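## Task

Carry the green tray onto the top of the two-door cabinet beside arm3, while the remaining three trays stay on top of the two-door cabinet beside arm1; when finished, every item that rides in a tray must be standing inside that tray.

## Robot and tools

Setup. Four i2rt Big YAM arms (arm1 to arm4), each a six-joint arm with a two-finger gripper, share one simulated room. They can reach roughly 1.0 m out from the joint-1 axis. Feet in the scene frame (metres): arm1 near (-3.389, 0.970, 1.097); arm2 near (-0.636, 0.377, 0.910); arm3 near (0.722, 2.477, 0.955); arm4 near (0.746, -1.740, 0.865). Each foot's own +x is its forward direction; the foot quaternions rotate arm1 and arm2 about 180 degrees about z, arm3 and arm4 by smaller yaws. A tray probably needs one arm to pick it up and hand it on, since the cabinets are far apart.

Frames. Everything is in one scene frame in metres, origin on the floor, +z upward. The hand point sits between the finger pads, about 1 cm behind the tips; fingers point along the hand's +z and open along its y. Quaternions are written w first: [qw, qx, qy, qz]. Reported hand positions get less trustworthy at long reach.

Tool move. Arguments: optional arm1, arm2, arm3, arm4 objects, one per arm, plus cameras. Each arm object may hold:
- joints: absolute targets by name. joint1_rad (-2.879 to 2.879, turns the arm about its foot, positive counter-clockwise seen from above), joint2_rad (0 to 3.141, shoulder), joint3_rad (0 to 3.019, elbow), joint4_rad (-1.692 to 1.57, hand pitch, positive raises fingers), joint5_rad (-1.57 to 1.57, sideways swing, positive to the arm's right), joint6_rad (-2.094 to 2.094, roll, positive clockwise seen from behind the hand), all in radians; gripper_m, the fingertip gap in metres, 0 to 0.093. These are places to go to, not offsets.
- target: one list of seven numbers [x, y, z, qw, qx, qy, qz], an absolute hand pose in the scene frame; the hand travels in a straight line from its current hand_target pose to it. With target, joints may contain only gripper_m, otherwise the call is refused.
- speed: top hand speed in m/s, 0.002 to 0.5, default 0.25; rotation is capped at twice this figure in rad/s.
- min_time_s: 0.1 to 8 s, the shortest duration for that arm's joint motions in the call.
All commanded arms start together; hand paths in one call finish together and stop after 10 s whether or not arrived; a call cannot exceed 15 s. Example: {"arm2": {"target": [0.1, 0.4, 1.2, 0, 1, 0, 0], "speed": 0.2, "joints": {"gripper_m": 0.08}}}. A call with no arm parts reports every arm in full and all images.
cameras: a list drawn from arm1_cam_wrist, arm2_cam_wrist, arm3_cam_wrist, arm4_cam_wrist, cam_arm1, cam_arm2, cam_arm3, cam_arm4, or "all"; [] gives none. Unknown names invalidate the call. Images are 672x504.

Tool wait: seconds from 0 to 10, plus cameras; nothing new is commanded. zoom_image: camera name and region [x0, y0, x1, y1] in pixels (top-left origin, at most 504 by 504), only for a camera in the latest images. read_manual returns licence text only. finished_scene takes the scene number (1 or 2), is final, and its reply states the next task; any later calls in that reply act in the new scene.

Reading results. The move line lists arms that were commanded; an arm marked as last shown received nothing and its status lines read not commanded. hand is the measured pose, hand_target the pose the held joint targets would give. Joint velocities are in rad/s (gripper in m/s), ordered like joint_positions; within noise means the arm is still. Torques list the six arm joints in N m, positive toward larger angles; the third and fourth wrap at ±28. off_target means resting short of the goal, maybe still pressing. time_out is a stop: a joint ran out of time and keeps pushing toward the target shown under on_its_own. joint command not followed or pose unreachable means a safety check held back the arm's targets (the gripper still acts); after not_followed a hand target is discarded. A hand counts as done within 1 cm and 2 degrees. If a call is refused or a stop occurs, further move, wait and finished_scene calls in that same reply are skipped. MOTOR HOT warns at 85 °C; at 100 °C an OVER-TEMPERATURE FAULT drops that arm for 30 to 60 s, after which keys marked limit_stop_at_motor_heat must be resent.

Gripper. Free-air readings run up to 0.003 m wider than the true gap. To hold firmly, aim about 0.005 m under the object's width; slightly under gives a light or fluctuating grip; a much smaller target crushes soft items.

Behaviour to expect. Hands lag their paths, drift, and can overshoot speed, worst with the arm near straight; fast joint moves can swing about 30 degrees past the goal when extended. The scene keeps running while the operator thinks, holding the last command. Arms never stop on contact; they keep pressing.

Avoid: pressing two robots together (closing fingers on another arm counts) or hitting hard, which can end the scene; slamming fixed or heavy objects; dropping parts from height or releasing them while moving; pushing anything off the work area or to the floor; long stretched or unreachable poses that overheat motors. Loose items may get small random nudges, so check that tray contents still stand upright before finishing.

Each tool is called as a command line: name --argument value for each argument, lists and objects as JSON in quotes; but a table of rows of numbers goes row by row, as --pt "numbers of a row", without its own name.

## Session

move

Scene clock: 0.00 s.
Joint torques (N m): no reading
Heat: arm1: hottest gripper 24 °C; arm2: hottest joint1_rad 25 °C; arm3: hottest joint1_rad 26 °C; arm4: hottest joint1_rad 26 °C.
Joint velocities: within noise
arm1.joint_positions: joint1_rad=+0.692 joint2_rad=+0.648 joint3_rad=+1.429 joint4_rad=-1.398 joint5_rad=-0.136 joint6_rad=-0.701 gripper_m=+0.09396
arm1.joint_status: not commanded
arm1.hand: x=-3.5788 y=+0.8356 z=+1.6371 quat_wxyz=(+0.034, +0.700, +0.543, -0.463) (m; scene frame)
arm1.hand_target: x=-3.5770 y=+0.8369 z=+1.6464 quat_wxyz=(+0.033, +0.696, +0.540, -0.472) (m; scene frame)
arm1.hand_status: not commanded
arm2.joint_positions: joint1_rad=+0.046 joint2_rad=+0.608 joint3_rad=+1.378 joint4_rad=-1.614 joint5_rad=+0.231 joint6_rad=+0.021 gripper_m=+0.09396
arm2.joint_status: not commanded
arm2.hand: x=-0.8192 y=+0.4117 z=+1.3976 quat_wxyz=(-0.095, +0.928, -0.033, -0.359) (m; scene frame)
arm2.hand_target: x=-0.8179 y=+0.4118 z=+1.4085 quat_wxyz=(-0.094, +0.923, -0.034, -0.372) (m; scene frame)
arm2.hand_status: not commanded
arm3.joint_positions: joint1_rad=+0.827 joint2_rad=+0.635 joint3_rad=+1.493 joint4_rad=-1.192 joint5_rad=+0.128 joint6_rad=+0.670 gripper_m=+0.09396
arm3.joint_status: not commanded
arm3.hand: x=+0.7771 y=+2.7101 z=+1.5737 quat_wxyz=(-0.349, +0.256, -0.771, -0.466) (m; scene frame)
arm3.hand_target: x=+0.7762 y=+2.7061 z=+1.5858 quat_wxyz=(-0.354, +0.253, -0.764, -0.477) (m; scene frame)
arm3.hand_status: not commanded
arm4.joint_positions: joint1_rad=-0.546 joint2_rad=+0.615 joint3_rad=+1.544 joint4_rad=-1.256 joint5_rad=-0.261 joint6_rad=-0.380 gripper_m=+0.09396
arm4.joint_status: not commanded
arm4.hand: x=+0.8807 y=-1.9065 z=+1.4980 quat_wxyz=(-0.502, -0.207, -0.782, +0.305) (m; scene frame)
arm4.hand_target: x=+0.8787 y=-1.9030 z=+1.5070 quat_wxyz=(-0.508, -0.204, -0.777, +0.311) (m; scene frame)
arm4.hand_status: not commanded
pictures: arm1_cam_wrist, arm2_cam_wrist, arm3_cam_wrist, arm4_cam_wrist, cam_arm1, cam_arm2, cam_arm3, cam_arm4
camera_calibration:
arm1_cam_wrist: T_world_to_cam=[[-0.78865, 0.40523, 0.4624, -3.91809], [0.23878, 0.8949, -0.37701, 0.76132], [-0.56658, -0.18692, -0.80253, -0.4688]] pos_world=[-3.5374, 0.81881, 1.72254]
arm2_cam_wrist: T_world_to_cam=[[0.12606, 0.97314, 0.19266, -0.57357], [0.9503, -0.06272, -0.30497, 1.26797], [-0.28469, 0.22152, -0.93267, 1.06741]] pos_world=[-0.82876, 0.40123, 1.49274]
arm3_cam_wrist: T_world_to_cam=[[0.72173, -0.43423, -0.53902, 1.46427], [-0.69214, -0.44541, -0.56794, 2.67635], [0.00653, 0.78298, -0.62202, -1.05378]] pos_world=[0.80249, 2.65298, 1.6538]
arm4_cam_wrist: T_world_to_cam=[[-0.63116, -0.72385, 0.2787, -1.24344], [-0.64834, 0.2951, -0.70183, 2.22436], [0.42578, -0.62366, -0.65556, -0.49122]] pos_world=[0.86649, -1.86282, 1.58565]

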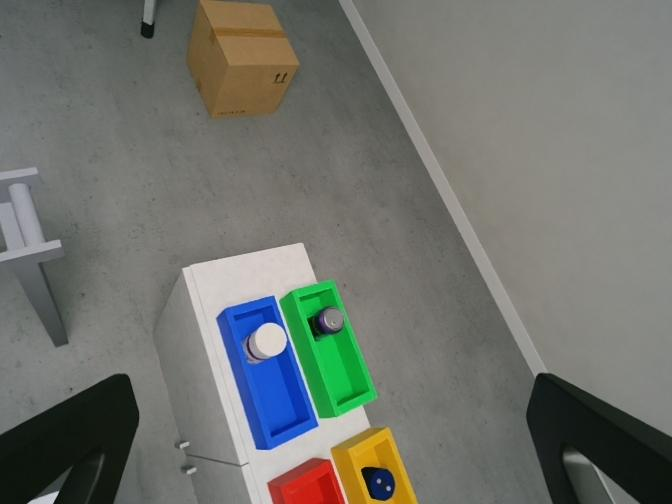

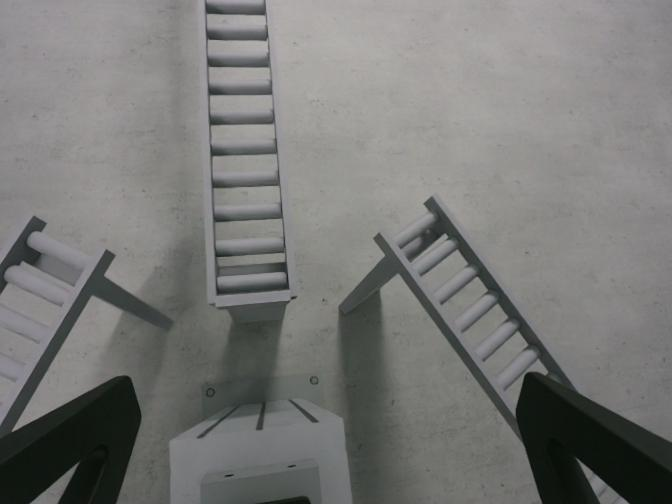

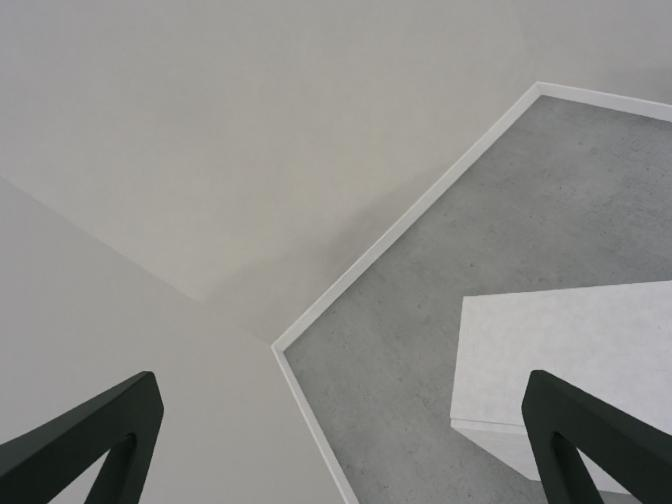

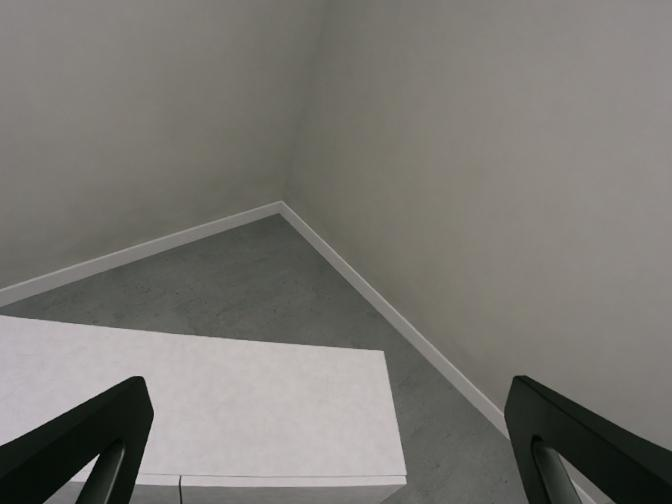

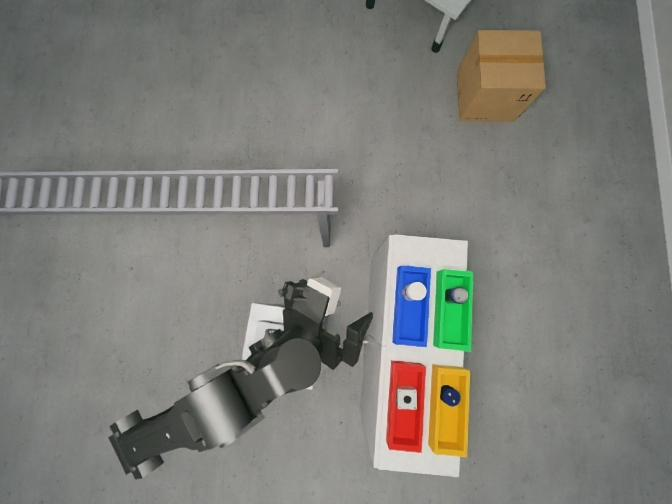

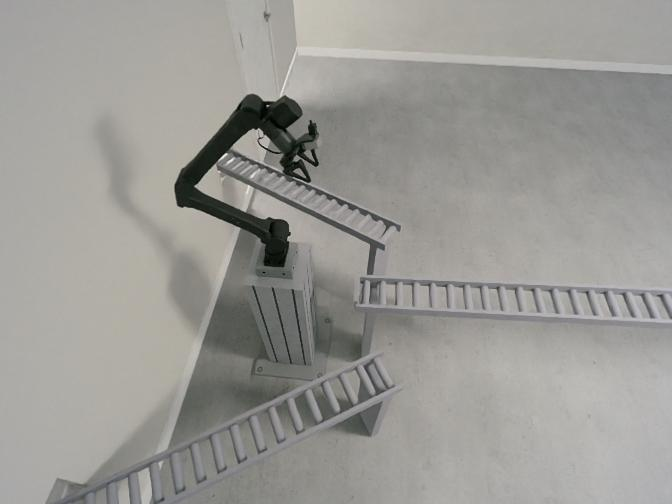

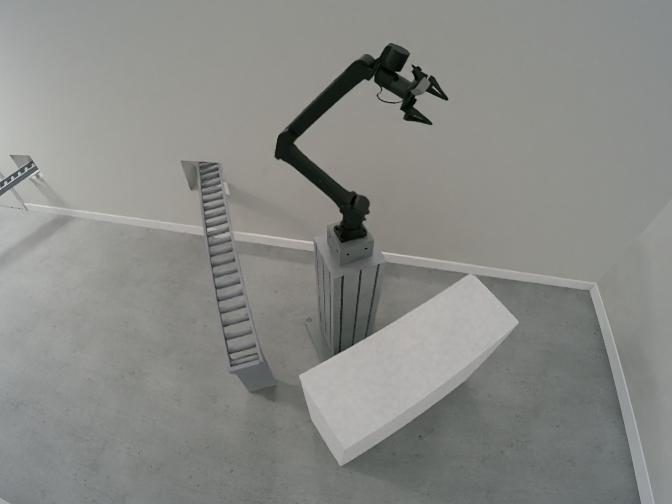

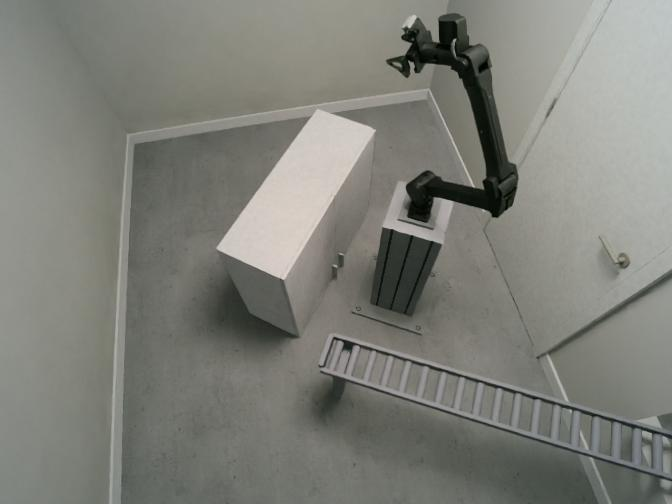

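move --arm1 '{"target":[-3.90,0.90,1.30,0,0.686,-0.728,0],"speed":0.4,"joints":{"gripper_m":0.042}}' --arm3 '{"target":[1.05,2.15,1.2,0,0.383,0.924,0],"speed":0.4,"joints":{"gripper_m":0.042}}' --cameras '["arm1_cam_wrist","cam_arm1","arm3_cam_wrist","cam_arm3"]'

zoom_image --camera "cam_arm1" --region '[370, 240, 500, 370]'

zoom_image --camera "arm1_cam_wrist" --region '[50, 0, 400, 380]'

Scene clock: 6.43 s.
Joint torques (N m): arm1=[-0.97 -10.75 13.33 -0.36 -0.08 -0.03] | arm2=[-0.21 2.14 8.61 1.7 0.15 -0.09] | arm3=[1.44 -11.63 13.6 0.57 0.13 0.03] | arm4=[-0.73 2.84 8.81 2 -0.05 0.13]
Heat: arm1: hottest gripper 24 °C; arm2: hottest joint1_rad 25 °C; arm3: hottest joint1_rad 26 °C; arm4: hottest joint1_rad 26 °C.
move: arm1 off_target; arm3 off_target
Joint velocities: within noise
arm1.joint_positions: joint1_rad=+0.298 joint2_rad=+1.672 joint3_rad=+1.526 joint4_rad=-1.438 joint5_rad=+0.019 joint6_rad=+1.772 gripper_m=+0.04208
arm1.joint_status: all done
arm1.hand: x=-3.8865 y=+0.8960 z=+1.2913 quat_wxyz=(-0.008, +0.693, -0.721, +0.004)
arm1.hand_target: x=-3.8994 y=+0.9002 z=+1.3001 quat_wxyz=(+0.000, +0.686, -0.728, +0.000)
arm1.hand_status: off_target (0.017 m and 1.6 deg from the pose sent, 0.470 m and 170.2 deg at the start)
arm2, arm4: as last shown
arm3.joint_positions: joint1_rad=-1.346 joint2_rad=+1.561 joint3_rad=+1.455 joint4_rad=-1.530 joint5_rad=+0.007 joint6_rad=+0.000 gripper_m=+0.04208
arm3.joint_status: all done
arm3.hand: x=+1.0362 y=+2.1591 z=+1.1835 quat_wxyz=(+0.023, -0.381, -0.924, -0.011)
arm3.hand_target: x=+1.0493 y=+2.1506 z=+1.2001 quat_wxyz=(+0.000, -0.383, -0.924, +0.000)
arm3.hand_status: off_target (0.023 m and 3.0 deg from the pose sent, 0.726 m and 104.2 deg at the start; pose on its path clipped on 29 of 143 steps; a joint's target at an end of its range on 42 of 143 steps)
pictures: arm1_cam_wrist, arm3_cam_wrist, cam_arm1, cam_arm3
arm1_cam_wrist: T_world_to_cam=[[0.99929, -0.03081, 0.02177, 3.88325], [-0.03709, -0.90783, 0.41769, 0.16723], [0.00689, -0.4182, -0.90833, 1.66342]] pos_world=[-3.88575, 0.96712, 1.35655]
arm3_cam_wrist: T_world_to_cam=[[-0.70344, -0.71075, -0.0017, 2.26556], [-0.62792, 0.62035, 0.46998, -1.20732], [-0.33299, 0.33167, -0.88267, 0.76803]] pos_world=[1.09133, 2.10446, 1.24919]

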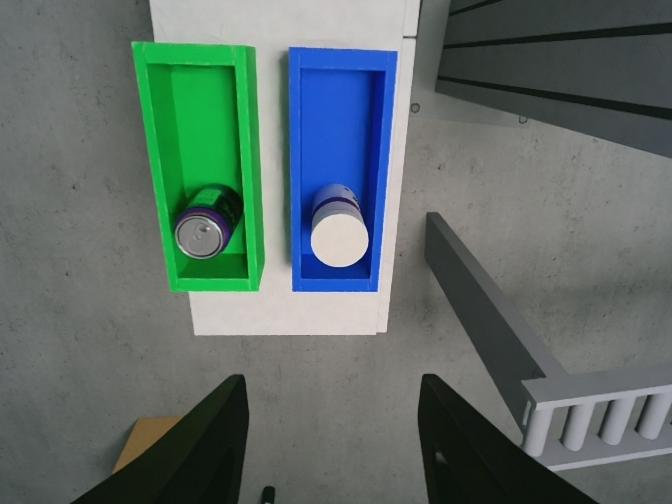

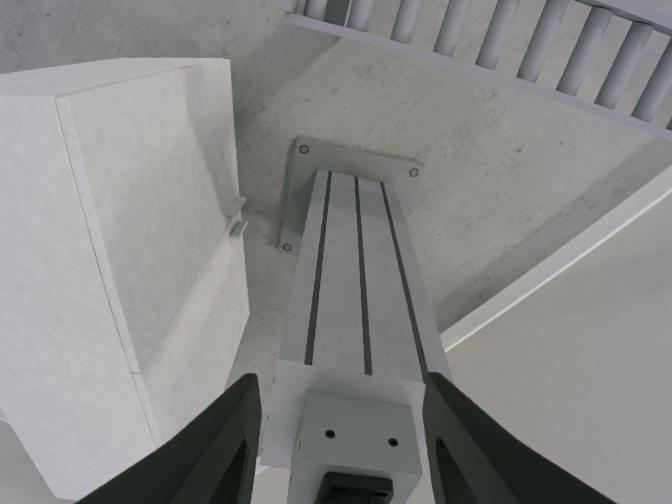

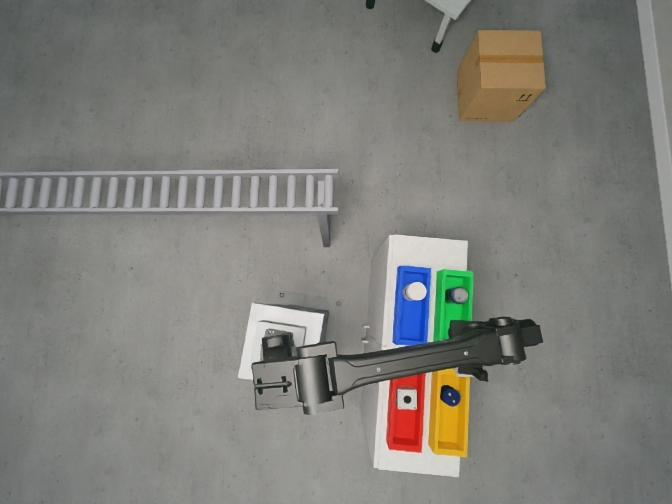

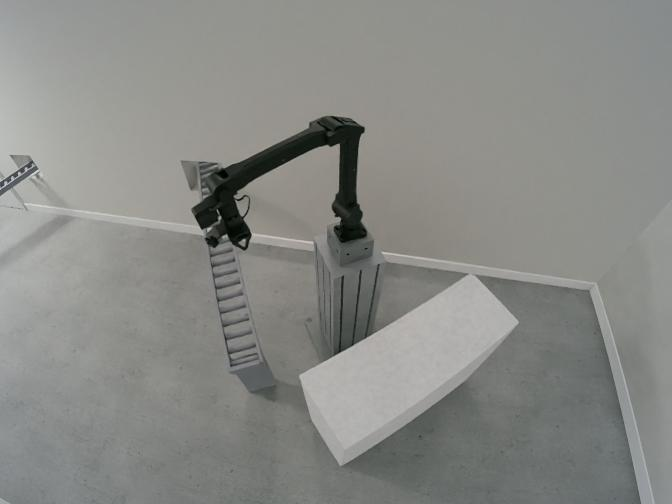

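Scaled by 3.877 from the camera's image (finer frame: 960x720).

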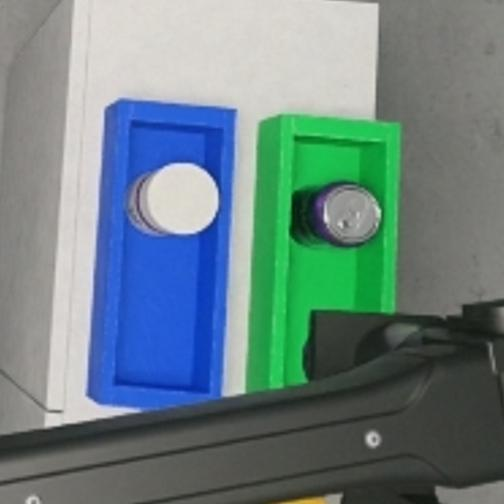

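Scaled by 1.326 from the camera's image (finer frame: 960x720).

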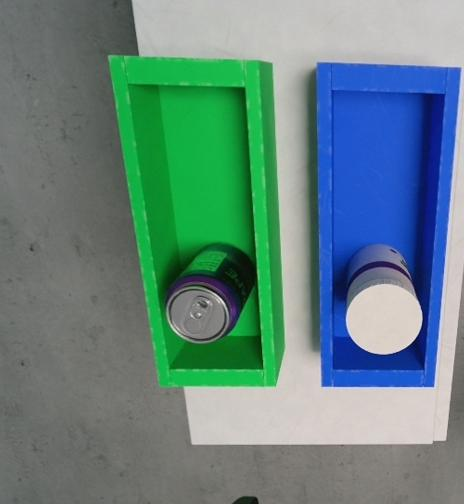

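move --arm1 '{"target":[-4.0,0.838,1.05,0,0.6775,-0.7356,0],"speed":0.3}'

move --arm1 '{"target":[-4.0,0.838,0.94,0,0.6775,-0.7356,0],"speed":0.25}' --cameras '["arm1_cam_wrist"]'

Scene clock: 10.53 s.
Joint torques (N m): arm1=[1.08 -15.44 10.82 0.35 -0.04 0.01] | arm2=[-0.26 2.14 8.61 1.7 0.15 -0.09] | arm3=[1.67 -11.69 13.6 0.55 0.13 0.04] | arm4=[-0.67 2.78 8.83 2 -0.05 0.12]
Heat: arm1: hottest gripper 24 °C; arm2: hottest joint1_rad 25 °C; arm3: hottest joint1_rad 26 °C; arm4: hottest joint1_rad 26 °C.
move: arm1 off_target
Joint velocities: within noise
arm1.joint_positions: joint1_rad=+0.340 joint2_rad=+2.174 joint3_rad=+1.613 joint4_rad=-1.035 joint5_rad=+0.018 joint6_rad=+1.863 gripper_m=+0.04207
arm1.joint_status: not commanded
arm1.hand: x=-3.9859 y=+0.8492 z=+1.0465 quat_wxyz=(-0.013, +0.676, -0.737, +0.007)
arm1.hand_target: x=-3.9994 y=+0.8380 z=+1.0503 quat_wxyz=(+0.000, +0.678, -0.735, +0.000)
arm1.hand_status: off_target (0.018 m and 1.7 deg from the pose sent, 0.273 m and 2.7 deg at the start)
arm2, arm3, arm4: as last shown
pictures: none

Scene clock: 11.87 s.
Joint torques (N m): arm1=[0.85 -16.26 8.84 0.47 -0.03 -0.02] | arm2=[-0.21 2.14 8.61 1.7 0.15 -0.09] | arm3=[1.73 -11.52 13.59 0.55 0.14 0.03] | arm4=[-0.73 2.78 8.81 2 -0.04 0.13]
Heat: arm1: hottest gripper 24 °C; arm2: hottest joint1_rad 25 °C; arm3: hottest joint3_rad 27 °C; arm4: hottest joint1_rad 26 °C.
move: arm1 off_target
Joint velocities: within noise
arm1.joint_positions: joint1_rad=+0.340 joint2_rad=+2.353 joint3_rad=+1.613 joint4_rad=-0.849 joint5_rad=+0.018 joint6_rad=+1.863 gripper_m=+0.04207
arm1.joint_status: not commanded
arm1.hand: x=-3.9896 y=+0.8466 z=+0.9396 quat_wxyz=(-0.010, +0.675, -0.737, +0.005)
arm1.hand_target: x=-3.9996 y=+0.8380 z=+0.9401 quat_wxyz=(+0.000, +0.678, -0.735, +0.000)
arm1.hand_status: off_target (0.014 m and 1.4 deg from the pose sent, 0.108 m and 1.7 deg at the start)
arm2, arm3, arm4: as last shown
arm1_cam_wrist: T_world_to_cam=[[0.99651, -0.07913, 0.02662, 4.01764], [-0.08302, -0.9057, 0.4157, 0.08228], [-0.00878, -0.41646, -0.90911, 1.26069]] pos_world=[-3.98571, 0.91746, 1.00495]

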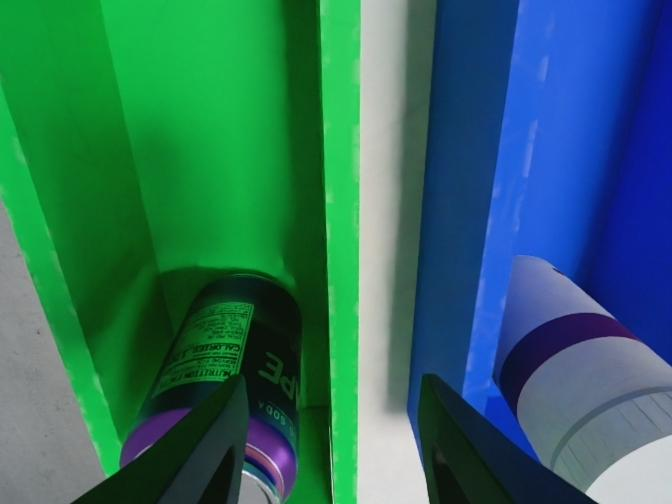

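move --arm1 '{"target":[-3.998,0.841,0.88,0,0.6775,-0.7356,0],"speed":0.2}'

move --arm1 '{"target":[-3.998,0.841,0.835,0,0.6775,-0.7356,0],"speed":0.2}' --cameras '["arm1_cam_wrist"]'

Scene clock: 13.73 s.
Joint torques (N m): arm1=[0.44 -15.91 8.64 0.47 -0.03 -0.09] | arm2=[-0.21 2.14 8.61 1.7 0.14 -0.09] | arm3=[1.67 -11.52 13.6 0.55 0.13 0.04] | arm4=[-0.73 2.78 8.81 2 -0.04 0.13]
Heat: arm1: hottest gripper 24 °C; arm2: hottest joint1_rad 25 °C; arm3: hottest joint3_rad 27 °C; arm4: hottest joint1_rad 26 °C.
move: arm1 off_target
Joint velocities: within noise
arm1.joint_positions: joint1_rad=+0.340 joint2_rad=+2.458 joint3_rad=+1.625 joint4_rad=-0.759 joint5_rad=+0.018 joint6_rad=+1.863 gripper_m=+0.04207
arm1.joint_status: not commanded
arm1.hand: x=-3.9852 y=+0.8466 z=+0.8807 quat_wxyz=(-0.011, +0.675, -0.737, +0.006)
arm1.hand_target: x=-3.9977 y=+0.8410 z=+0.8804 quat_wxyz=(+0.000, +0.678, -0.735, +0.000)
arm1.hand_status: off_target (0.014 m and 1.5 deg from the pose sent, 0.061 m and 1.4 deg at the start)
arm2, arm3, arm4: as last shown
pictures: none

Scene clock: 15.10 s.
Joint torques (N m): arm1=[0.38 -16.26 8.18 0.51 -0.03 -0.1] | arm2=[-0.21 2.14 8.61 1.7 0.15 -0.09] | arm3=[1.49 -11.58 13.53 0.53 0.12 0.03] | arm4=[-0.73 2.78 8.81 2 -0.04 0.13]
Heat: arm1: hottest gripper 24 °C; arm2: hottest joint1_rad 25 °C; arm3: hottest joint3_rad 27 °C; arm4: hottest joint1_rad 26 °C.
move: arm1 off_target
Joint velocities: within noise
arm1.joint_positions: joint1_rad=+0.340 joint2_rad=+2.545 joint3_rad=+1.666 joint4_rad=-0.707 joint5_rad=+0.018 joint6_rad=+1.863 gripper_m=+0.04207
arm1.joint_status: not commanded
arm1.hand: x=-3.9877 y=+0.8453 z=+0.8391 quat_wxyz=(-0.009, +0.675, -0.737, +0.004)
arm1.hand_target: x=-3.9978 y=+0.8410 z=+0.8354 quat_wxyz=(+0.000, +0.678, -0.736, +0.000)
arm1.hand_status: off_target (0.012 m and 1.2 deg from the pose sent, 0.048 m and 1.5 deg at the start)
arm2, arm3, arm4: as last shown
arm1_cam_wrist: T_world_to_cam=[[0.99658, -0.07923, 0.02333, 4.0214], [-0.08173, -0.90538, 0.41665, 0.12718], [-0.01189, -0.41714, -0.90877, 1.15668]] pos_world=[-3.98351, 0.91626, 0.90435]

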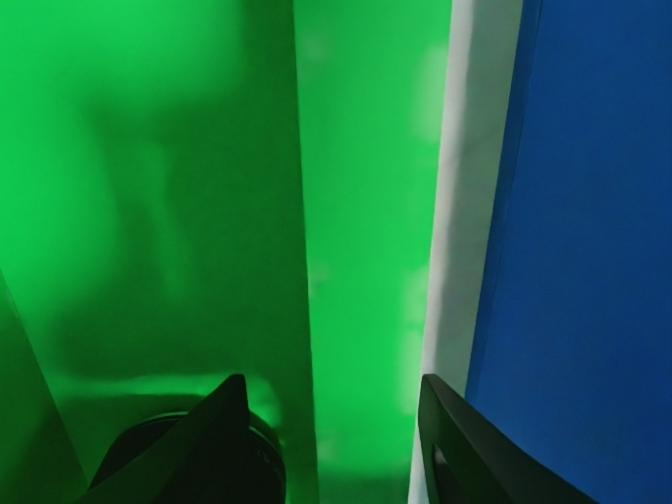

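move --arm1 '{"target":[-3.990,0.841,0.835,0,0.6775,-0.7356,0],"speed":0.1}'

move --arm1 '{"joints":{"gripper_m":0.004}}'

move --arm1 '{"target":[-3.994,0.841,0.89,0,0.6775,-0.7356,0],"speed":0.1}' --cameras '["arm1_cam_wrist","cam_arm1"]'

Scene clock: 17.60 s.
Joint torques (N m): arm1=[0.56 -17.03 5.39 0.61 -0.03 -0.07] | arm2=[-0.21 2.14 8.61 1.7 0.15 -0.09] | arm3=[1.61 -11.52 13.61 0.53 0.14 0.06] | arm4=[-0.73 2.84 8.81 2 -0.04 0.13]
Heat: arm1: hottest gripper 24 °C; arm2: hottest joint1_rad 25 °C; arm3: hottest joint3_rad 28 °C; arm4: hottest joint1_rad 26 °C.
move: arm1 done
Joint velocities: within noise
arm1.joint_positions: joint1_rad=+0.340 joint2_rad=+2.545 joint3_rad=+1.666 joint4_rad=-0.689 joint5_rad=+0.018 joint6_rad=+1.863 gripper_m=+0.04207
arm1.joint_status: not commanded
arm1.hand: x=-3.9920 y=+0.8444 z=+0.8391 quat_wxyz=(-0.001, +0.675, -0.737, +0.000)
arm1.hand_target: x=-3.9901 y=+0.8410 z=+0.8351 quat_wxyz=(+0.000, +0.678, -0.736, +0.000)
arm1.hand_status: done (0.006 m and 0.4 deg from the pose sent, 0.006 m and 1.2 deg at the start)
arm2, arm3, arm4: as last shown
pictures: none

Scene clock: 18.33 s.
Joint torques (N m): arm1=[0.56 -17.03 5.6 0.25 -0.05 -0.03] | arm2=[-0.21 2.14 8.61 1.7 0.15 -0.09] | arm3=[1.79 -11.46 13.61 0.57 0.13 0.03] | arm4=[-0.73 2.78 8.83 2 -0.04 0.13]
Heat: arm1: hottest gripper 24 °C; arm2: hottest joint1_rad 25 °C; arm3: hottest joint3_rad 28 °C; arm4: hottest joint1_rad 26 °C.
move: arm1 off_target
Joint velocities: within noise
arm1.joint_positions: joint1_rad=+0.340 joint2_rad=+2.544 joint3_rad=+1.663 joint4_rad=-0.681 joint5_rad=+0.019 joint6_rad=+1.860 gripper_m=+0.01243
arm1.joint_status: gripper_m off_target (ended at +0.01245, target +0.00400)
arm1.hand: x=-3.9929 y=+0.8443 z=+0.8387 quat_wxyz=(+0.001, +0.676, -0.736, -0.002)
arm1.hand_target: x=-3.9899 y=+0.8410 z=+0.8350 quat_wxyz=(+0.000, +0.677, -0.736, +0.000)
arm1.hand_status: not commanded
arm2, arm3, arm4: as last shown
pictures: none

Scene clock: 19.47 s.
Joint torques (N m): arm1=[0.56 -21.13 6.39 -0.27 -0.03 -0.04] | arm2=[-0.26 2.14 8.61 1.7 0.14 -0.09] | arm3=[1.55 -11.46 13.63 0.55 0.13 0.05] | arm4=[-0.73 2.78 8.81 2 -0.05 0.13]
Heat: arm1: hottest gripper 24 °C; arm2: hottest joint1_rad 25 °C; arm3: hottest joint3_rad 28 °C; arm4: hottest joint1_rad 26 °C.
move: arm1 off_target
Joint velocities: within noise
arm1.joint_positions: joint1_rad=+0.340 joint2_rad=+2.501 joint3_rad=+1.621 joint4_rad=-0.747 joint5_rad=+0.018 joint6_rad=+1.860 gripper_m=+0.01243
arm1.joint_status: not commanded
arm1.hand: x=-3.9704 y=+0.8491 z=+0.8544 quat_wxyz=(-0.027, +0.676, -0.736, +0.015)
arm1.hand_target: x=-3.9933 y=+0.8411 z=+0.8895 quat_wxyz=(+0.000, +0.678, -0.735, +0.000)
arm1.hand_status: off_target (0.043 m and 3.5 deg from the pose sent, 0.051 m and 0.3 deg at the start)
arm2.joint_positions: joint1_rad=+0.046 joint2_rad=+0.608 joint3_rad=+1.378 joint4_rad=-1.614 joint5_rad=+0.231 joint6_rad=+0.021 gripper_m=+0.09396
arm2.joint_status: not commanded
arm2.hand: x=-0.8192 y=+0.4117 z=+1.3976 quat_wxyz=(-0.095, +0.928, -0.033, -0.359)
arm2.hand_target: x=-0.8179 y=+0.4118 z=+1.4085 quat_wxyz=(-0.094, +0.923, -0.034, -0.372)
arm2.hand_status: not commanded
arm3: as last shown
arm4.joint_positions: joint1_rad=-0.546 joint2_rad=+0.615 joint3_rad=+1.544 joint4_rad=-1.256 joint5_rad=-0.261 joint6_rad=-0.380 gripper_m=+0.09396
arm4.joint_status: not commanded
arm4.hand: x=+0.8807 y=-1.9065 z=+1.4980 quat_wxyz=(-0.502, -0.207, -0.782, +0.305)
arm4.hand_target: x=+0.8787 y=-1.9030 z=+1.5070 quat_wxyz=(-0.508, -0.204, -0.777, +0.311)
arm4.hand_status: not commanded
arm1_cam_wrist: T_world_to_cam=[[0.9951, -0.07618, 0.06296, 3.96185], [-0.09527, -0.90894, 0.4059, 0.08412], [0.0263, -0.40991, -0.91175, 1.32044]] pos_world=[-3.96917, 0.91954, 0.92033]

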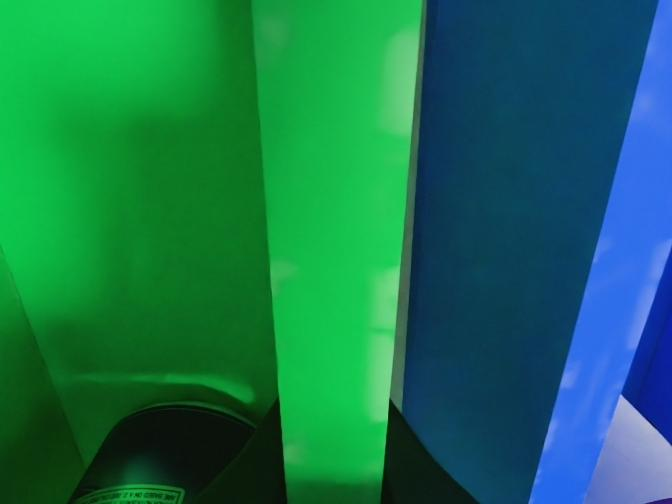

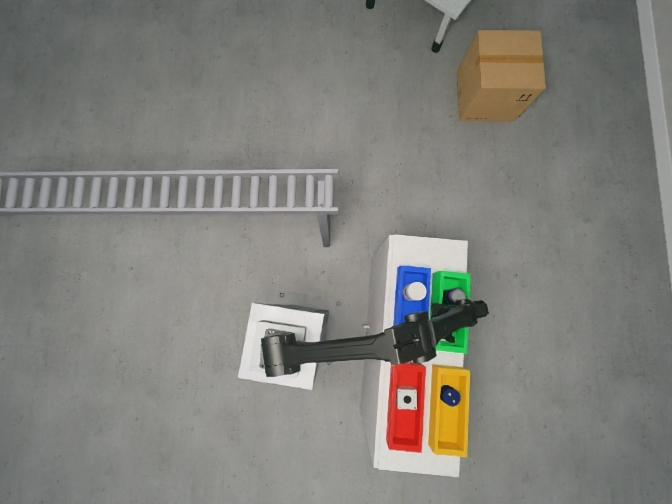

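move --arm1 '{"target":[-4.02,0.837,0.93,0.025,0.6775,-0.7356,-0.015],"speed":0.1}' --cameras '["arm1_cam_wrist","cam_arm1"]'

Scene clock: 21.07 s.
Joint torques (N m): arm1=[0.44 -21.36 9.48 -0.13 -0.04 -0.07] | arm2=[-0.21 2.08 8.62 1.7 0.15 -0.09] | arm3=[1.61 -11.4 13.6 0.54 0.14 0.03] | arm4=[-0.73 2.84 8.81 2 -0.05 0.13]
Heat: arm1: hottest gripper 24 °C; arm2: hottest joint1_rad 25 °C; arm3: hottest joint3_rad 28 °C; arm4: hottest joint1_rad 26 °C.
move: arm1 off_target
Joint velocities: within noise
arm1.joint_positions: joint1_rad=+0.340 joint2_rad=+2.437 joint3_rad=+1.621 joint4_rad=-0.774 joint5_rad=+0.019 joint6_rad=+1.860 gripper_m=+0.01243
arm1.joint_status: not commanded
arm1.hand: x=-3.9865 y=+0.8466 z=+0.8921 quat_wxyz=(-0.011, +0.676, -0.736, +0.005)
arm1.hand_target: x=-4.0183 y=+0.8373 z=+0.9305 quat_wxyz=(+0.025, +0.677, -0.735, -0.015)
arm1.hand_status: off_target (0.052 m and 4.7 deg from the pose sent, 0.091 m and 6.8 deg at the start)
arm2, arm4: as last shown
arm3.joint_positions: joint1_rad=-1.346 joint2_rad=+1.561 joint3_rad=+1.455 joint4_rad=-1.530 joint5_rad=+0.007 joint6_rad=+0.000 gripper_m=+0.04208
arm3.joint_status: not commanded
arm3.hand: x=+1.0362 y=+2.1591 z=+1.1835 quat_wxyz=(+0.023, -0.381, -0.924, -0.011)
arm3.hand_target: x=+1.0493 y=+2.1506 z=+1.2001 quat_wxyz=(+0.000, -0.383, -0.924, +0.000)
arm3.hand_status: not commanded
arm1_cam_wrist: T_world_to_cam=[[0.99672, -0.07653, 0.02649, 4.01449], [-0.08061, -0.90602, 0.41549, 0.11238], [-0.0078, -0.41626, -0.90921, 1.22136]] pos_world=[-3.98272, 0.91746, 0.95745]

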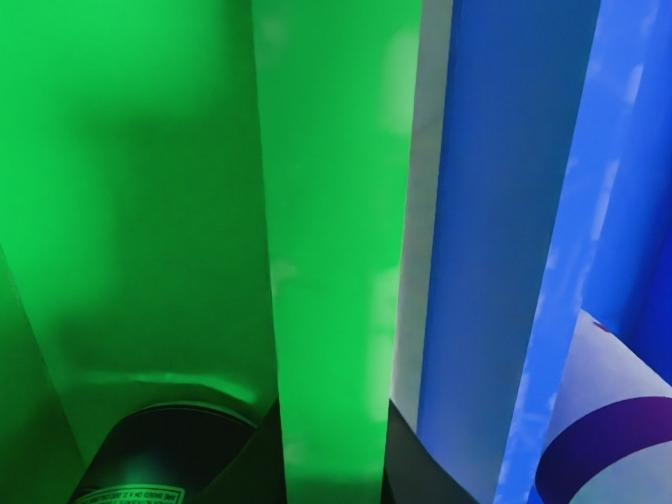

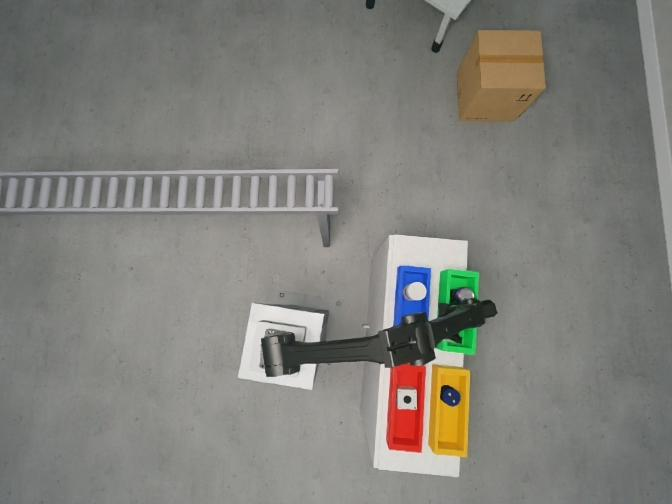

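move --arm1 '{"target":[-4.02,0.837,1.08,0.025,0.6775,-0.7356,-0.02],"speed":0.2}'

move --arm1 '{"target":[-4.0,0.83,1.25,0.03,0.6775,-0.7356,-0.025],"speed":0.2}' --cameras '["arm1_cam_wrist","cam_arm1"]'

Scene clock: 22.87 s.
Joint torques (N m): arm1=[0.91 -19.72 12.26 -0.18 -0.03 -0.01] | arm2=[-0.21 2.14 8.62 1.72 0.15 -0.09] | arm3=[1.55 -11.34 13.6 0.57 0.13 0.04] | arm4=[-0.73 2.78 8.81 2 -0.04 0.13]
Heat: arm1: hottest gripper 24 °C; arm2: hottest joint1_rad 25 °C; arm3: hottest joint3_rad 29 °C; arm4: hottest joint1_rad 26 °C.
move: arm1 off_target
Joint velocities: within noise
arm1.joint_positions: joint1_rad=+0.340 joint2_rad=+2.197 joint3_rad=+1.621 joint4_rad=-1.023 joint5_rad=+0.027 joint6_rad=+1.862 gripper_m=+0.01243
arm1.joint_status: not commanded
arm1.hand: x=-3.9886 y=+0.8500 z=+1.0358 quat_wxyz=(-0.017, +0.676, -0.737, +0.004)
arm1.hand_target: x=-4.0174 y=+0.8374 z=+1.0809 quat_wxyz=(+0.025, +0.677, -0.735, -0.020)
arm1.hand_status: off_target (0.056 m and 5.5 deg from the pose sent, 0.191 m and 5.0 deg at the start)
arm2, arm3, arm4: as last shown
pictures: none

Scene clock: 24.63 s.
Joint torques (N m): arm1=[1.2 -18.73 16.09 -0.1 -0.01 0.01] | arm2=[-0.21 2.14 8.62 1.7 0.15 -0.09] | arm3=[1.67 -11.46 13.59 0.55 0.13 0.05] | arm4=[-0.73 2.78 8.83 2 -0.04 0.13]
Heat: arm1: hottest joint3_rad 24 °C; arm2: hottest joint1_rad 25 °C; arm3: hottest joint3_rad 29 °C; arm4: hottest joint1_rad 26 °C.
move: arm1 off_target
Joint velocities: within noise
arm1.joint_positions: joint1_rad=+0.359 joint2_rad=+1.985 joint3_rad=+1.726 joint4_rad=-1.343 joint5_rad=+0.031 joint6_rad=+1.884 gripper_m=+0.01243
arm1.joint_status: not commanded
arm1.hand: x=-3.9738 y=+0.8452 z=+1.1985 quat_wxyz=(-0.019, +0.675, -0.738, +0.002)
arm1.hand_target: x=-3.9960 y=+0.8310 z=+1.2505 quat_wxyz=(+0.031, +0.677, -0.735, -0.025)
arm1.hand_status: off_target (0.060 m and 6.4 deg from the pose sent, 0.215 m and 6.3 deg at the start; pose on its path clipped on 18 of 53 steps)
arm2, arm3, arm4: as last shown
arm1_cam_wrist: T_world_to_cam=[[0.99613, -0.0809, 0.03428, 3.98572], [-0.08786, -0.91201, 0.40065, -0.02126], [-0.00115, -0.40211, -0.91559, 1.52162]] pos_world=[-3.97042, 0.91494, 1.26506]

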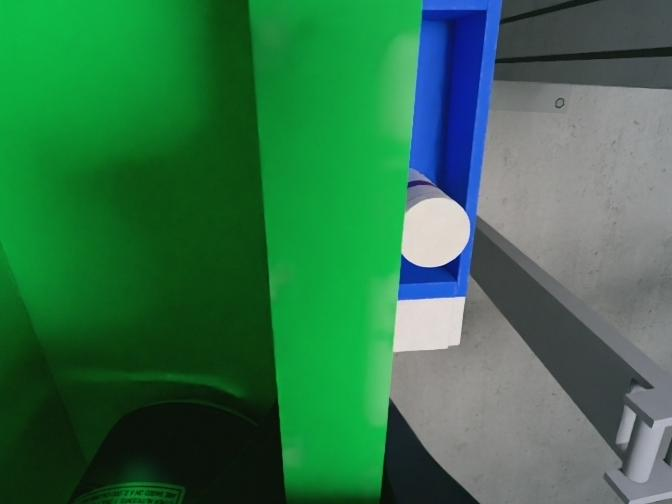

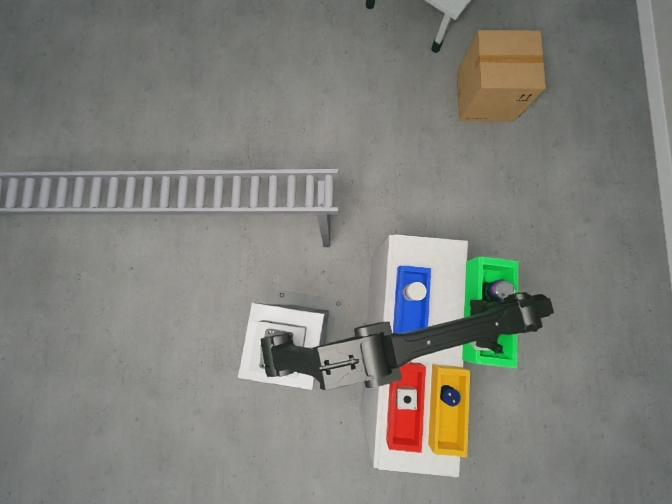

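move --arm1 '{"joints":{"joint1_rad":1.45},"min_time_s":3}'

move --arm1 '{"target":[-3.40,0.405,1.06,0.033,0.9995,0,0],"speed":0.18}' --cameras '["arm1_cam_wrist","cam_arm1"]'

Scene clock: 28.80 s.
Joint torques (N m): arm1=[-0.5 -18.26 16.12 -0.12 -0.11 -0.04] | arm2=[-0.26 2.14 8.61 1.72 0.14 -0.09] | arm3=[1.61 -11.4 13.6 0.5 0.13 0.04] | arm4=[-0.73 2.84 8.81 2 -0.04 0.13]
Heat: arm1: hottest joint3_rad 25 °C; arm2: hottest joint1_rad 25 °C; arm3: hottest joint3_rad 29 °C; arm4: hottest joint1_rad 26 °C.
move: arm1 done
Joint velocities: within noise
arm1.joint_positions: joint1_rad=+1.455 joint2_rad=+1.985 joint3_rad=+1.726 joint4_rad=-1.343 joint5_rad=+0.034 joint6_rad=+1.887 gripper_m=+0.01243
arm1.joint_status: all done
arm1.hand: x=-3.5448 y=+0.3943 z=+1.2088 quat_wxyz=(-0.009, +0.960, -0.280, -0.012)
arm1.hand_target: x=-3.5534 y=+0.3720 z=+1.2609 quat_wxyz=(+0.047, +0.958, -0.284, -0.008)
arm1.hand_status: not commanded
arm2, arm3, arm4: as last shown
pictures: none

Scene clock: 31.27 s.
Joint torques (N m): arm1=[0.15 -16.26 8.91 0.92 -0.31 -0.17] | arm2=[-0.21 2.08 8.62 1.7 0.15 -0.09] | arm3=[1.61 -11.52 13.63 0.53 0.13 0.03] | arm4=[-0.73 2.84 8.81 2 -0.04 0.13]
Heat: arm1: hottest joint3_rad 25 °C; arm2: hottest joint1_rad 25 °C; arm3: hottest joint3_rad 30 °C; arm4: hottest joint1_rad 26 °C.
move: arm1 off_target
Joint velocities: within noise
arm1.joint_positions: joint1_rad=+1.683 joint2_rad=+2.057 joint3_rad=+1.345 joint4_rad=-0.869 joint5_rad=+0.016 joint6_rad=+1.560 gripper_m=+0.01243
arm1.joint_status: not commanded
arm1.hand: x=-3.4047 y=+0.4239 z=+1.0411 quat_wxyz=(+0.002, +1.000, -0.007, -0.004)
arm1.hand_target: x=-3.3999 y=+0.4056 z=+1.0604 quat_wxyz=(+0.033, +0.999, +0.000, +0.000)
arm1.hand_status: off_target (0.027 m and 3.6 deg from the pose sent, 0.208 m and 32.9 deg at the start)
arm2, arm3, arm4: as last shown
arm1_cam_wrist: T_world_to_cam=[[0.005, 0.99999, 0.00026, -0.40718], [0.90932, -0.00465, 0.41607, 2.70203], [0.41607, -0.00184, -0.90933, 2.45302]] pos_world=[-3.4756, 0.42426, 1.10647]

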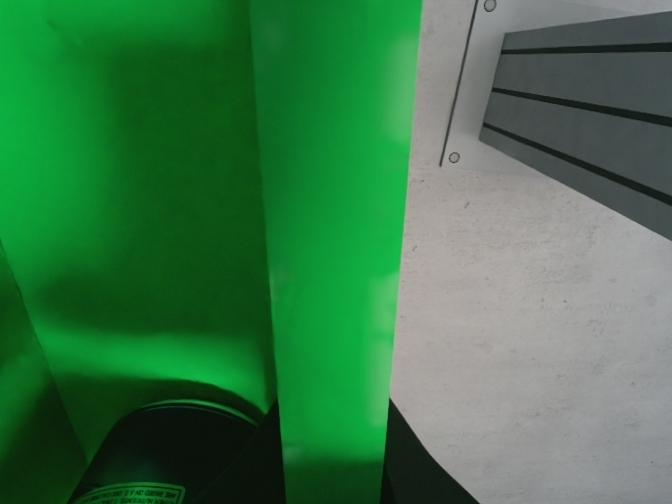

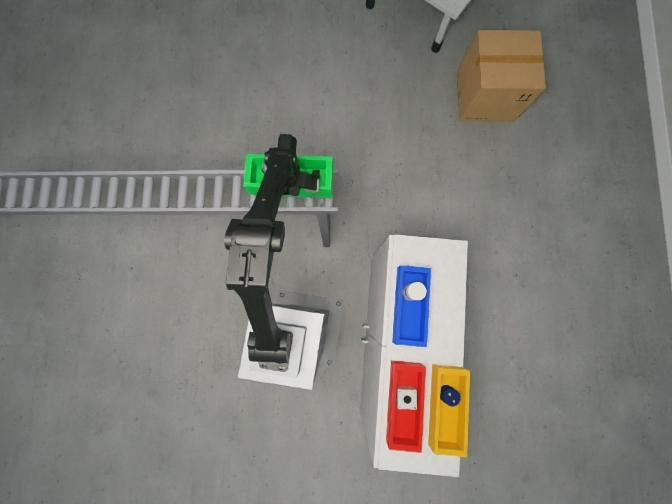

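move --arm1 '{"target":[-3.40,0.415,0.97,0.028,0.9996,0,0],"speed":0.15}' --cameras '["arm1_cam_wrist","cam_arm1"]'

zoom_image --camera "cam_arm1" --region '[200, 130, 370, 240]'

Scene clock: 33.20 s.
Joint torques (N m): arm1=[0.38 -16.97 7.36 0.8 -0.31 -0.15] | arm2=[-0.21 2.08 8.61 1.72 0.14 -0.09] | arm3=[1.55 -11.58 13.64 0.51 0.13 0.03] | arm4=[-0.73 2.84 8.81 2 -0.04 0.13]
Heat: arm1: hottest joint3_rad 25 °C; arm2: hottest joint1_rad 25 °C; arm3: hottest joint3_rad 30 °C; arm4: hottest joint1_rad 26 °C.
move: arm1 off_target
Joint velocities: within noise
arm1.joint_positions: joint1_rad=+1.683 joint2_rad=+2.206 joint3_rad=+1.298 joint4_rad=-0.684 joint5_rad=+0.016 joint6_rad=+1.558 gripper_m=+0.01243
arm1.joint_status: not commanded
arm1.hand: x=-3.4036 y=+0.4373 z=+0.9509 quat_wxyz=(-0.003, +1.000, -0.006, -0.004)
arm1.hand_target: x=-3.3999 y=+0.4156 z=+0.9704 quat_wxyz=(+0.028, +1.000, +0.000, +0.000)
arm1.hand_status: off_target (0.030 m and 3.7 deg from the pose sent, 0.072 m and 3.1 deg at the start)
arm2, arm3, arm4: as last shown
arm1_cam_wrist: T_world_to_cam=[[0.00298, 0.99993, 0.01168, -0.43823], [0.9092, -0.00757, 0.41628, 2.73942], [0.41634, 0.00938, -0.90916, 2.36637]] pos_world=[-3.4746, 0.43674, 1.01616]

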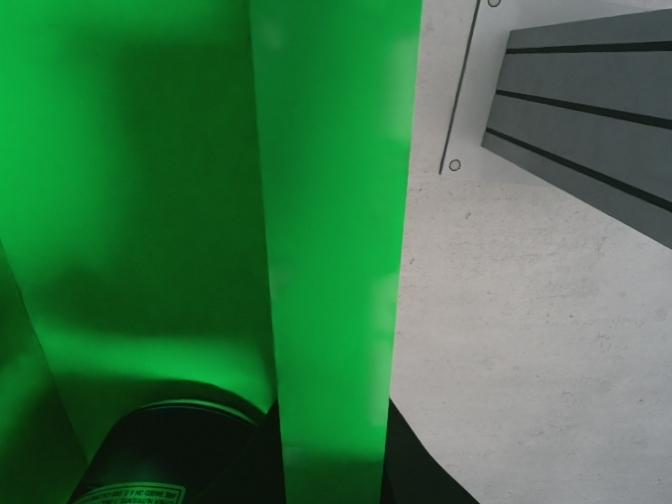

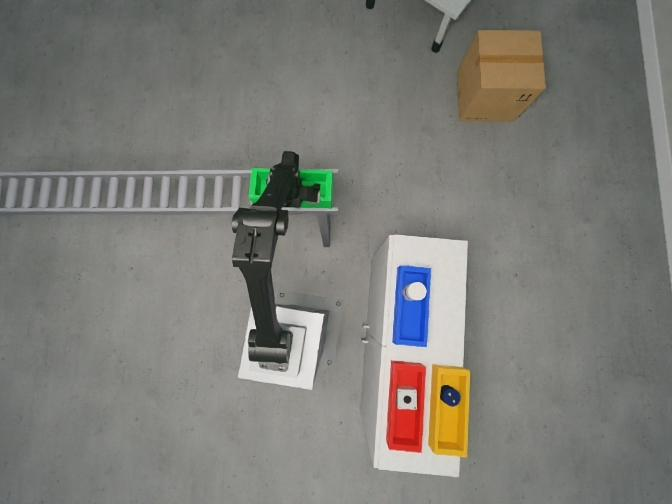

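Scaled by 2.965 from the camera's image (finer frame: 960x720).

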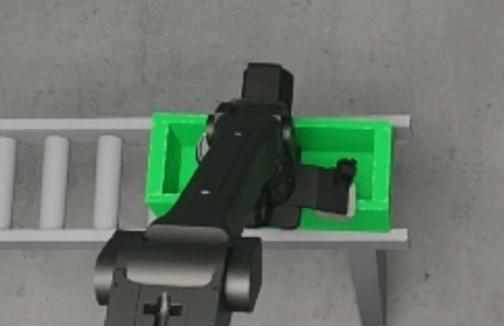

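move --arm1 '{"target":[-3.40,0.408,0.95,0.030,0.9994,0.018,0],"speed":0.15}'

move --arm1 '{"target":[-3.40,0.410,0.925,0.028,0.9994,0.020,0],"speed":0.1}' --cameras '["arm1_cam_wrist","cam_arm1"]'

zoom_image --camera "cam_arm1" --region '[200, 130, 370, 240]'

Scene clock: 34.67 s.
Joint torques (N m): arm1=[0.38 -15.03 9.17 0.83 -0.32 -0.19] | arm2=[-0.21 2.08 8.61 1.72 0.15 -0.09] | arm3=[1.55 -11.58 13.55 0.61 0.14 0.04] | arm4=[-0.73 2.84 8.81 2.02 -0.04 0.13]
Heat: arm1: hottest joint3_rad 25 °C; arm2: hottest joint3_rad 26 °C; arm3: hottest joint3_rad 30 °C; arm4: hottest joint1_rad 26 °C.
move: arm1 off_target
Joint velocities: within noise
arm1.joint_positions: joint1_rad=+1.683 joint2_rad=+2.231 joint3_rad=+1.298 joint4_rad=-0.654 joint5_rad=+0.015 joint6_rad=+1.525 gripper_m=+0.01243
arm1.joint_status: not commanded
arm1.hand: x=-3.4034 y=+0.4368 z=+0.9381 quat_wxyz=(-0.001, +1.000, +0.011, -0.004)
arm1.hand_target: x=-3.3999 y=+0.4089 z=+0.9511 quat_wxyz=(+0.030, +0.999, +0.018, +0.000)
arm1.hand_status: off_target (0.031 m and 3.6 deg from the pose sent, 0.030 m and 4.7 deg at the start)
arm2, arm3, arm4: as last shown
pictures: none

Scene clock: 35.83 s.
Joint torques (N m): arm1=[0.32 -14.74 8.29 0.58 -0.13 -0.11] | arm2=[-0.21 2.14 8.61 1.72 0.14 -0.09] | arm3=[1.55 -11.52 13.61 0.55 0.12 0.04] | arm4=[-0.73 2.84 8.83 2 -0.04 0.12]
Heat: arm1: hottest joint3_rad 25 °C; arm2: hottest joint3_rad 26 °C; arm3: hottest joint3_rad 30 °C; arm4: hottest joint1_rad 26 °C.
move: arm1 off_target
Joint velocities: within noise
arm1.joint_positions: joint1_rad=+1.683 joint2_rad=+2.275 joint3_rad=+1.311 joint4_rad=-0.607 joint5_rad=+0.010 joint6_rad=+1.513 gripper_m=+0.01243
arm1.joint_status: not commanded
arm1.hand: x=-3.4024 y=+0.4312 z=+0.9182 quat_wxyz=(+0.007, +1.000, +0.017, -0.001)
arm1.hand_target: x=-3.3998 y=+0.4105 z=+0.9257 quat_wxyz=(+0.028, +0.999, +0.020, +0.000)
arm1.hand_status: off_target (0.022 m and 2.4 deg from the pose sent, 0.030 m and 3.5 deg at the start)
arm2.joint_positions: joint1_rad=+0.046 joint2_rad=+0.608 joint3_rad=+1.378 joint4_rad=-1.614 joint5_rad=+0.231 joint6_rad=+0.021 gripper_m=+0.09396
arm2.joint_status: not commanded
arm2.hand: x=-0.8192 y=+0.4117 z=+1.3976 quat_wxyz=(-0.095, +0.928, -0.033, -0.359)
arm2.hand_target: x=-0.8179 y=+0.4118 z=+1.4085 quat_wxyz=(-0.094, +0.923, -0.034, -0.372)
arm2.hand_status: not commanded
arm3: as last shown
arm4.joint_positions: joint1_rad=-0.546 joint2_rad=+0.615 joint3_rad=+1.544 joint4_rad=-1.256 joint5_rad=-0.261 joint6_rad=-0.380 gripper_m=+0.09396
arm4.joint_status: not commanded
arm4.hand: x=+0.8807 y=-1.9065 z=+1.4980 quat_wxyz=(-0.502, -0.207, -0.782, +0.305)
arm4.hand_target: x=+0.8787 y=-1.9030 z=+1.5070 quat_wxyz=(-0.508, -0.204, -0.777, +0.311)
arm4.hand_status: not commanded
arm1_cam_wrist: T_world_to_cam=[[-0.04152, 0.99909, -0.00966, -0.56327], [0.90617, 0.04172, 0.42084, 2.7161], [0.42086, 0.00872, -0.90708, 2.35001]] pos_world=[-3.47368, 0.42894, 0.98317]

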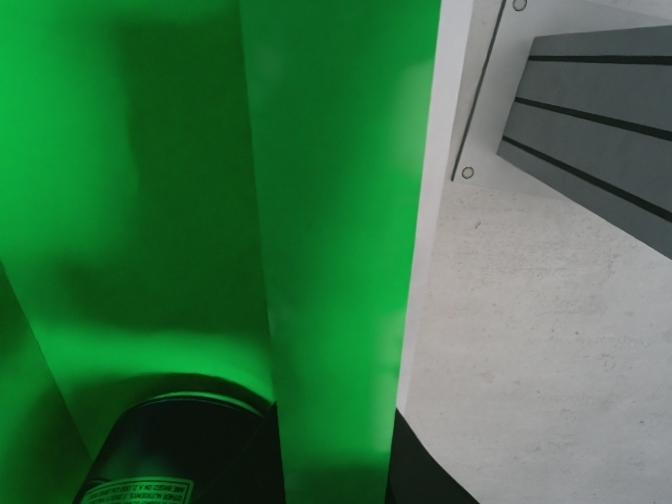

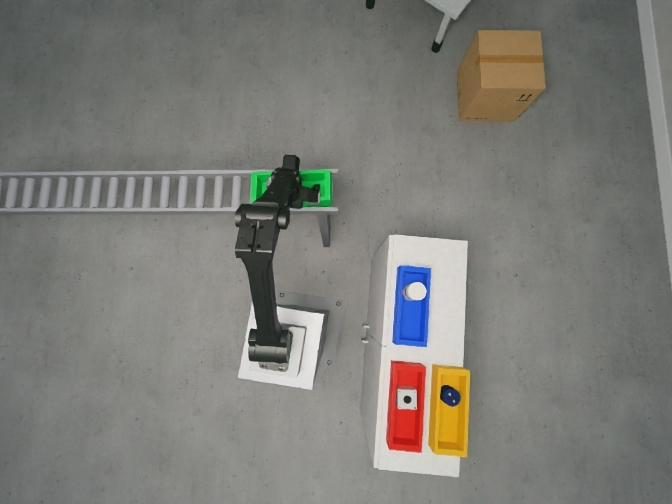

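Scaled by 2.965 from the camera's image (finer frame: 960x720).

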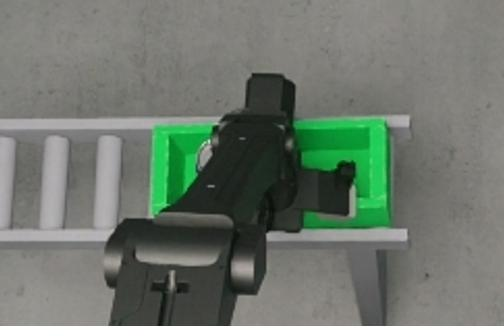

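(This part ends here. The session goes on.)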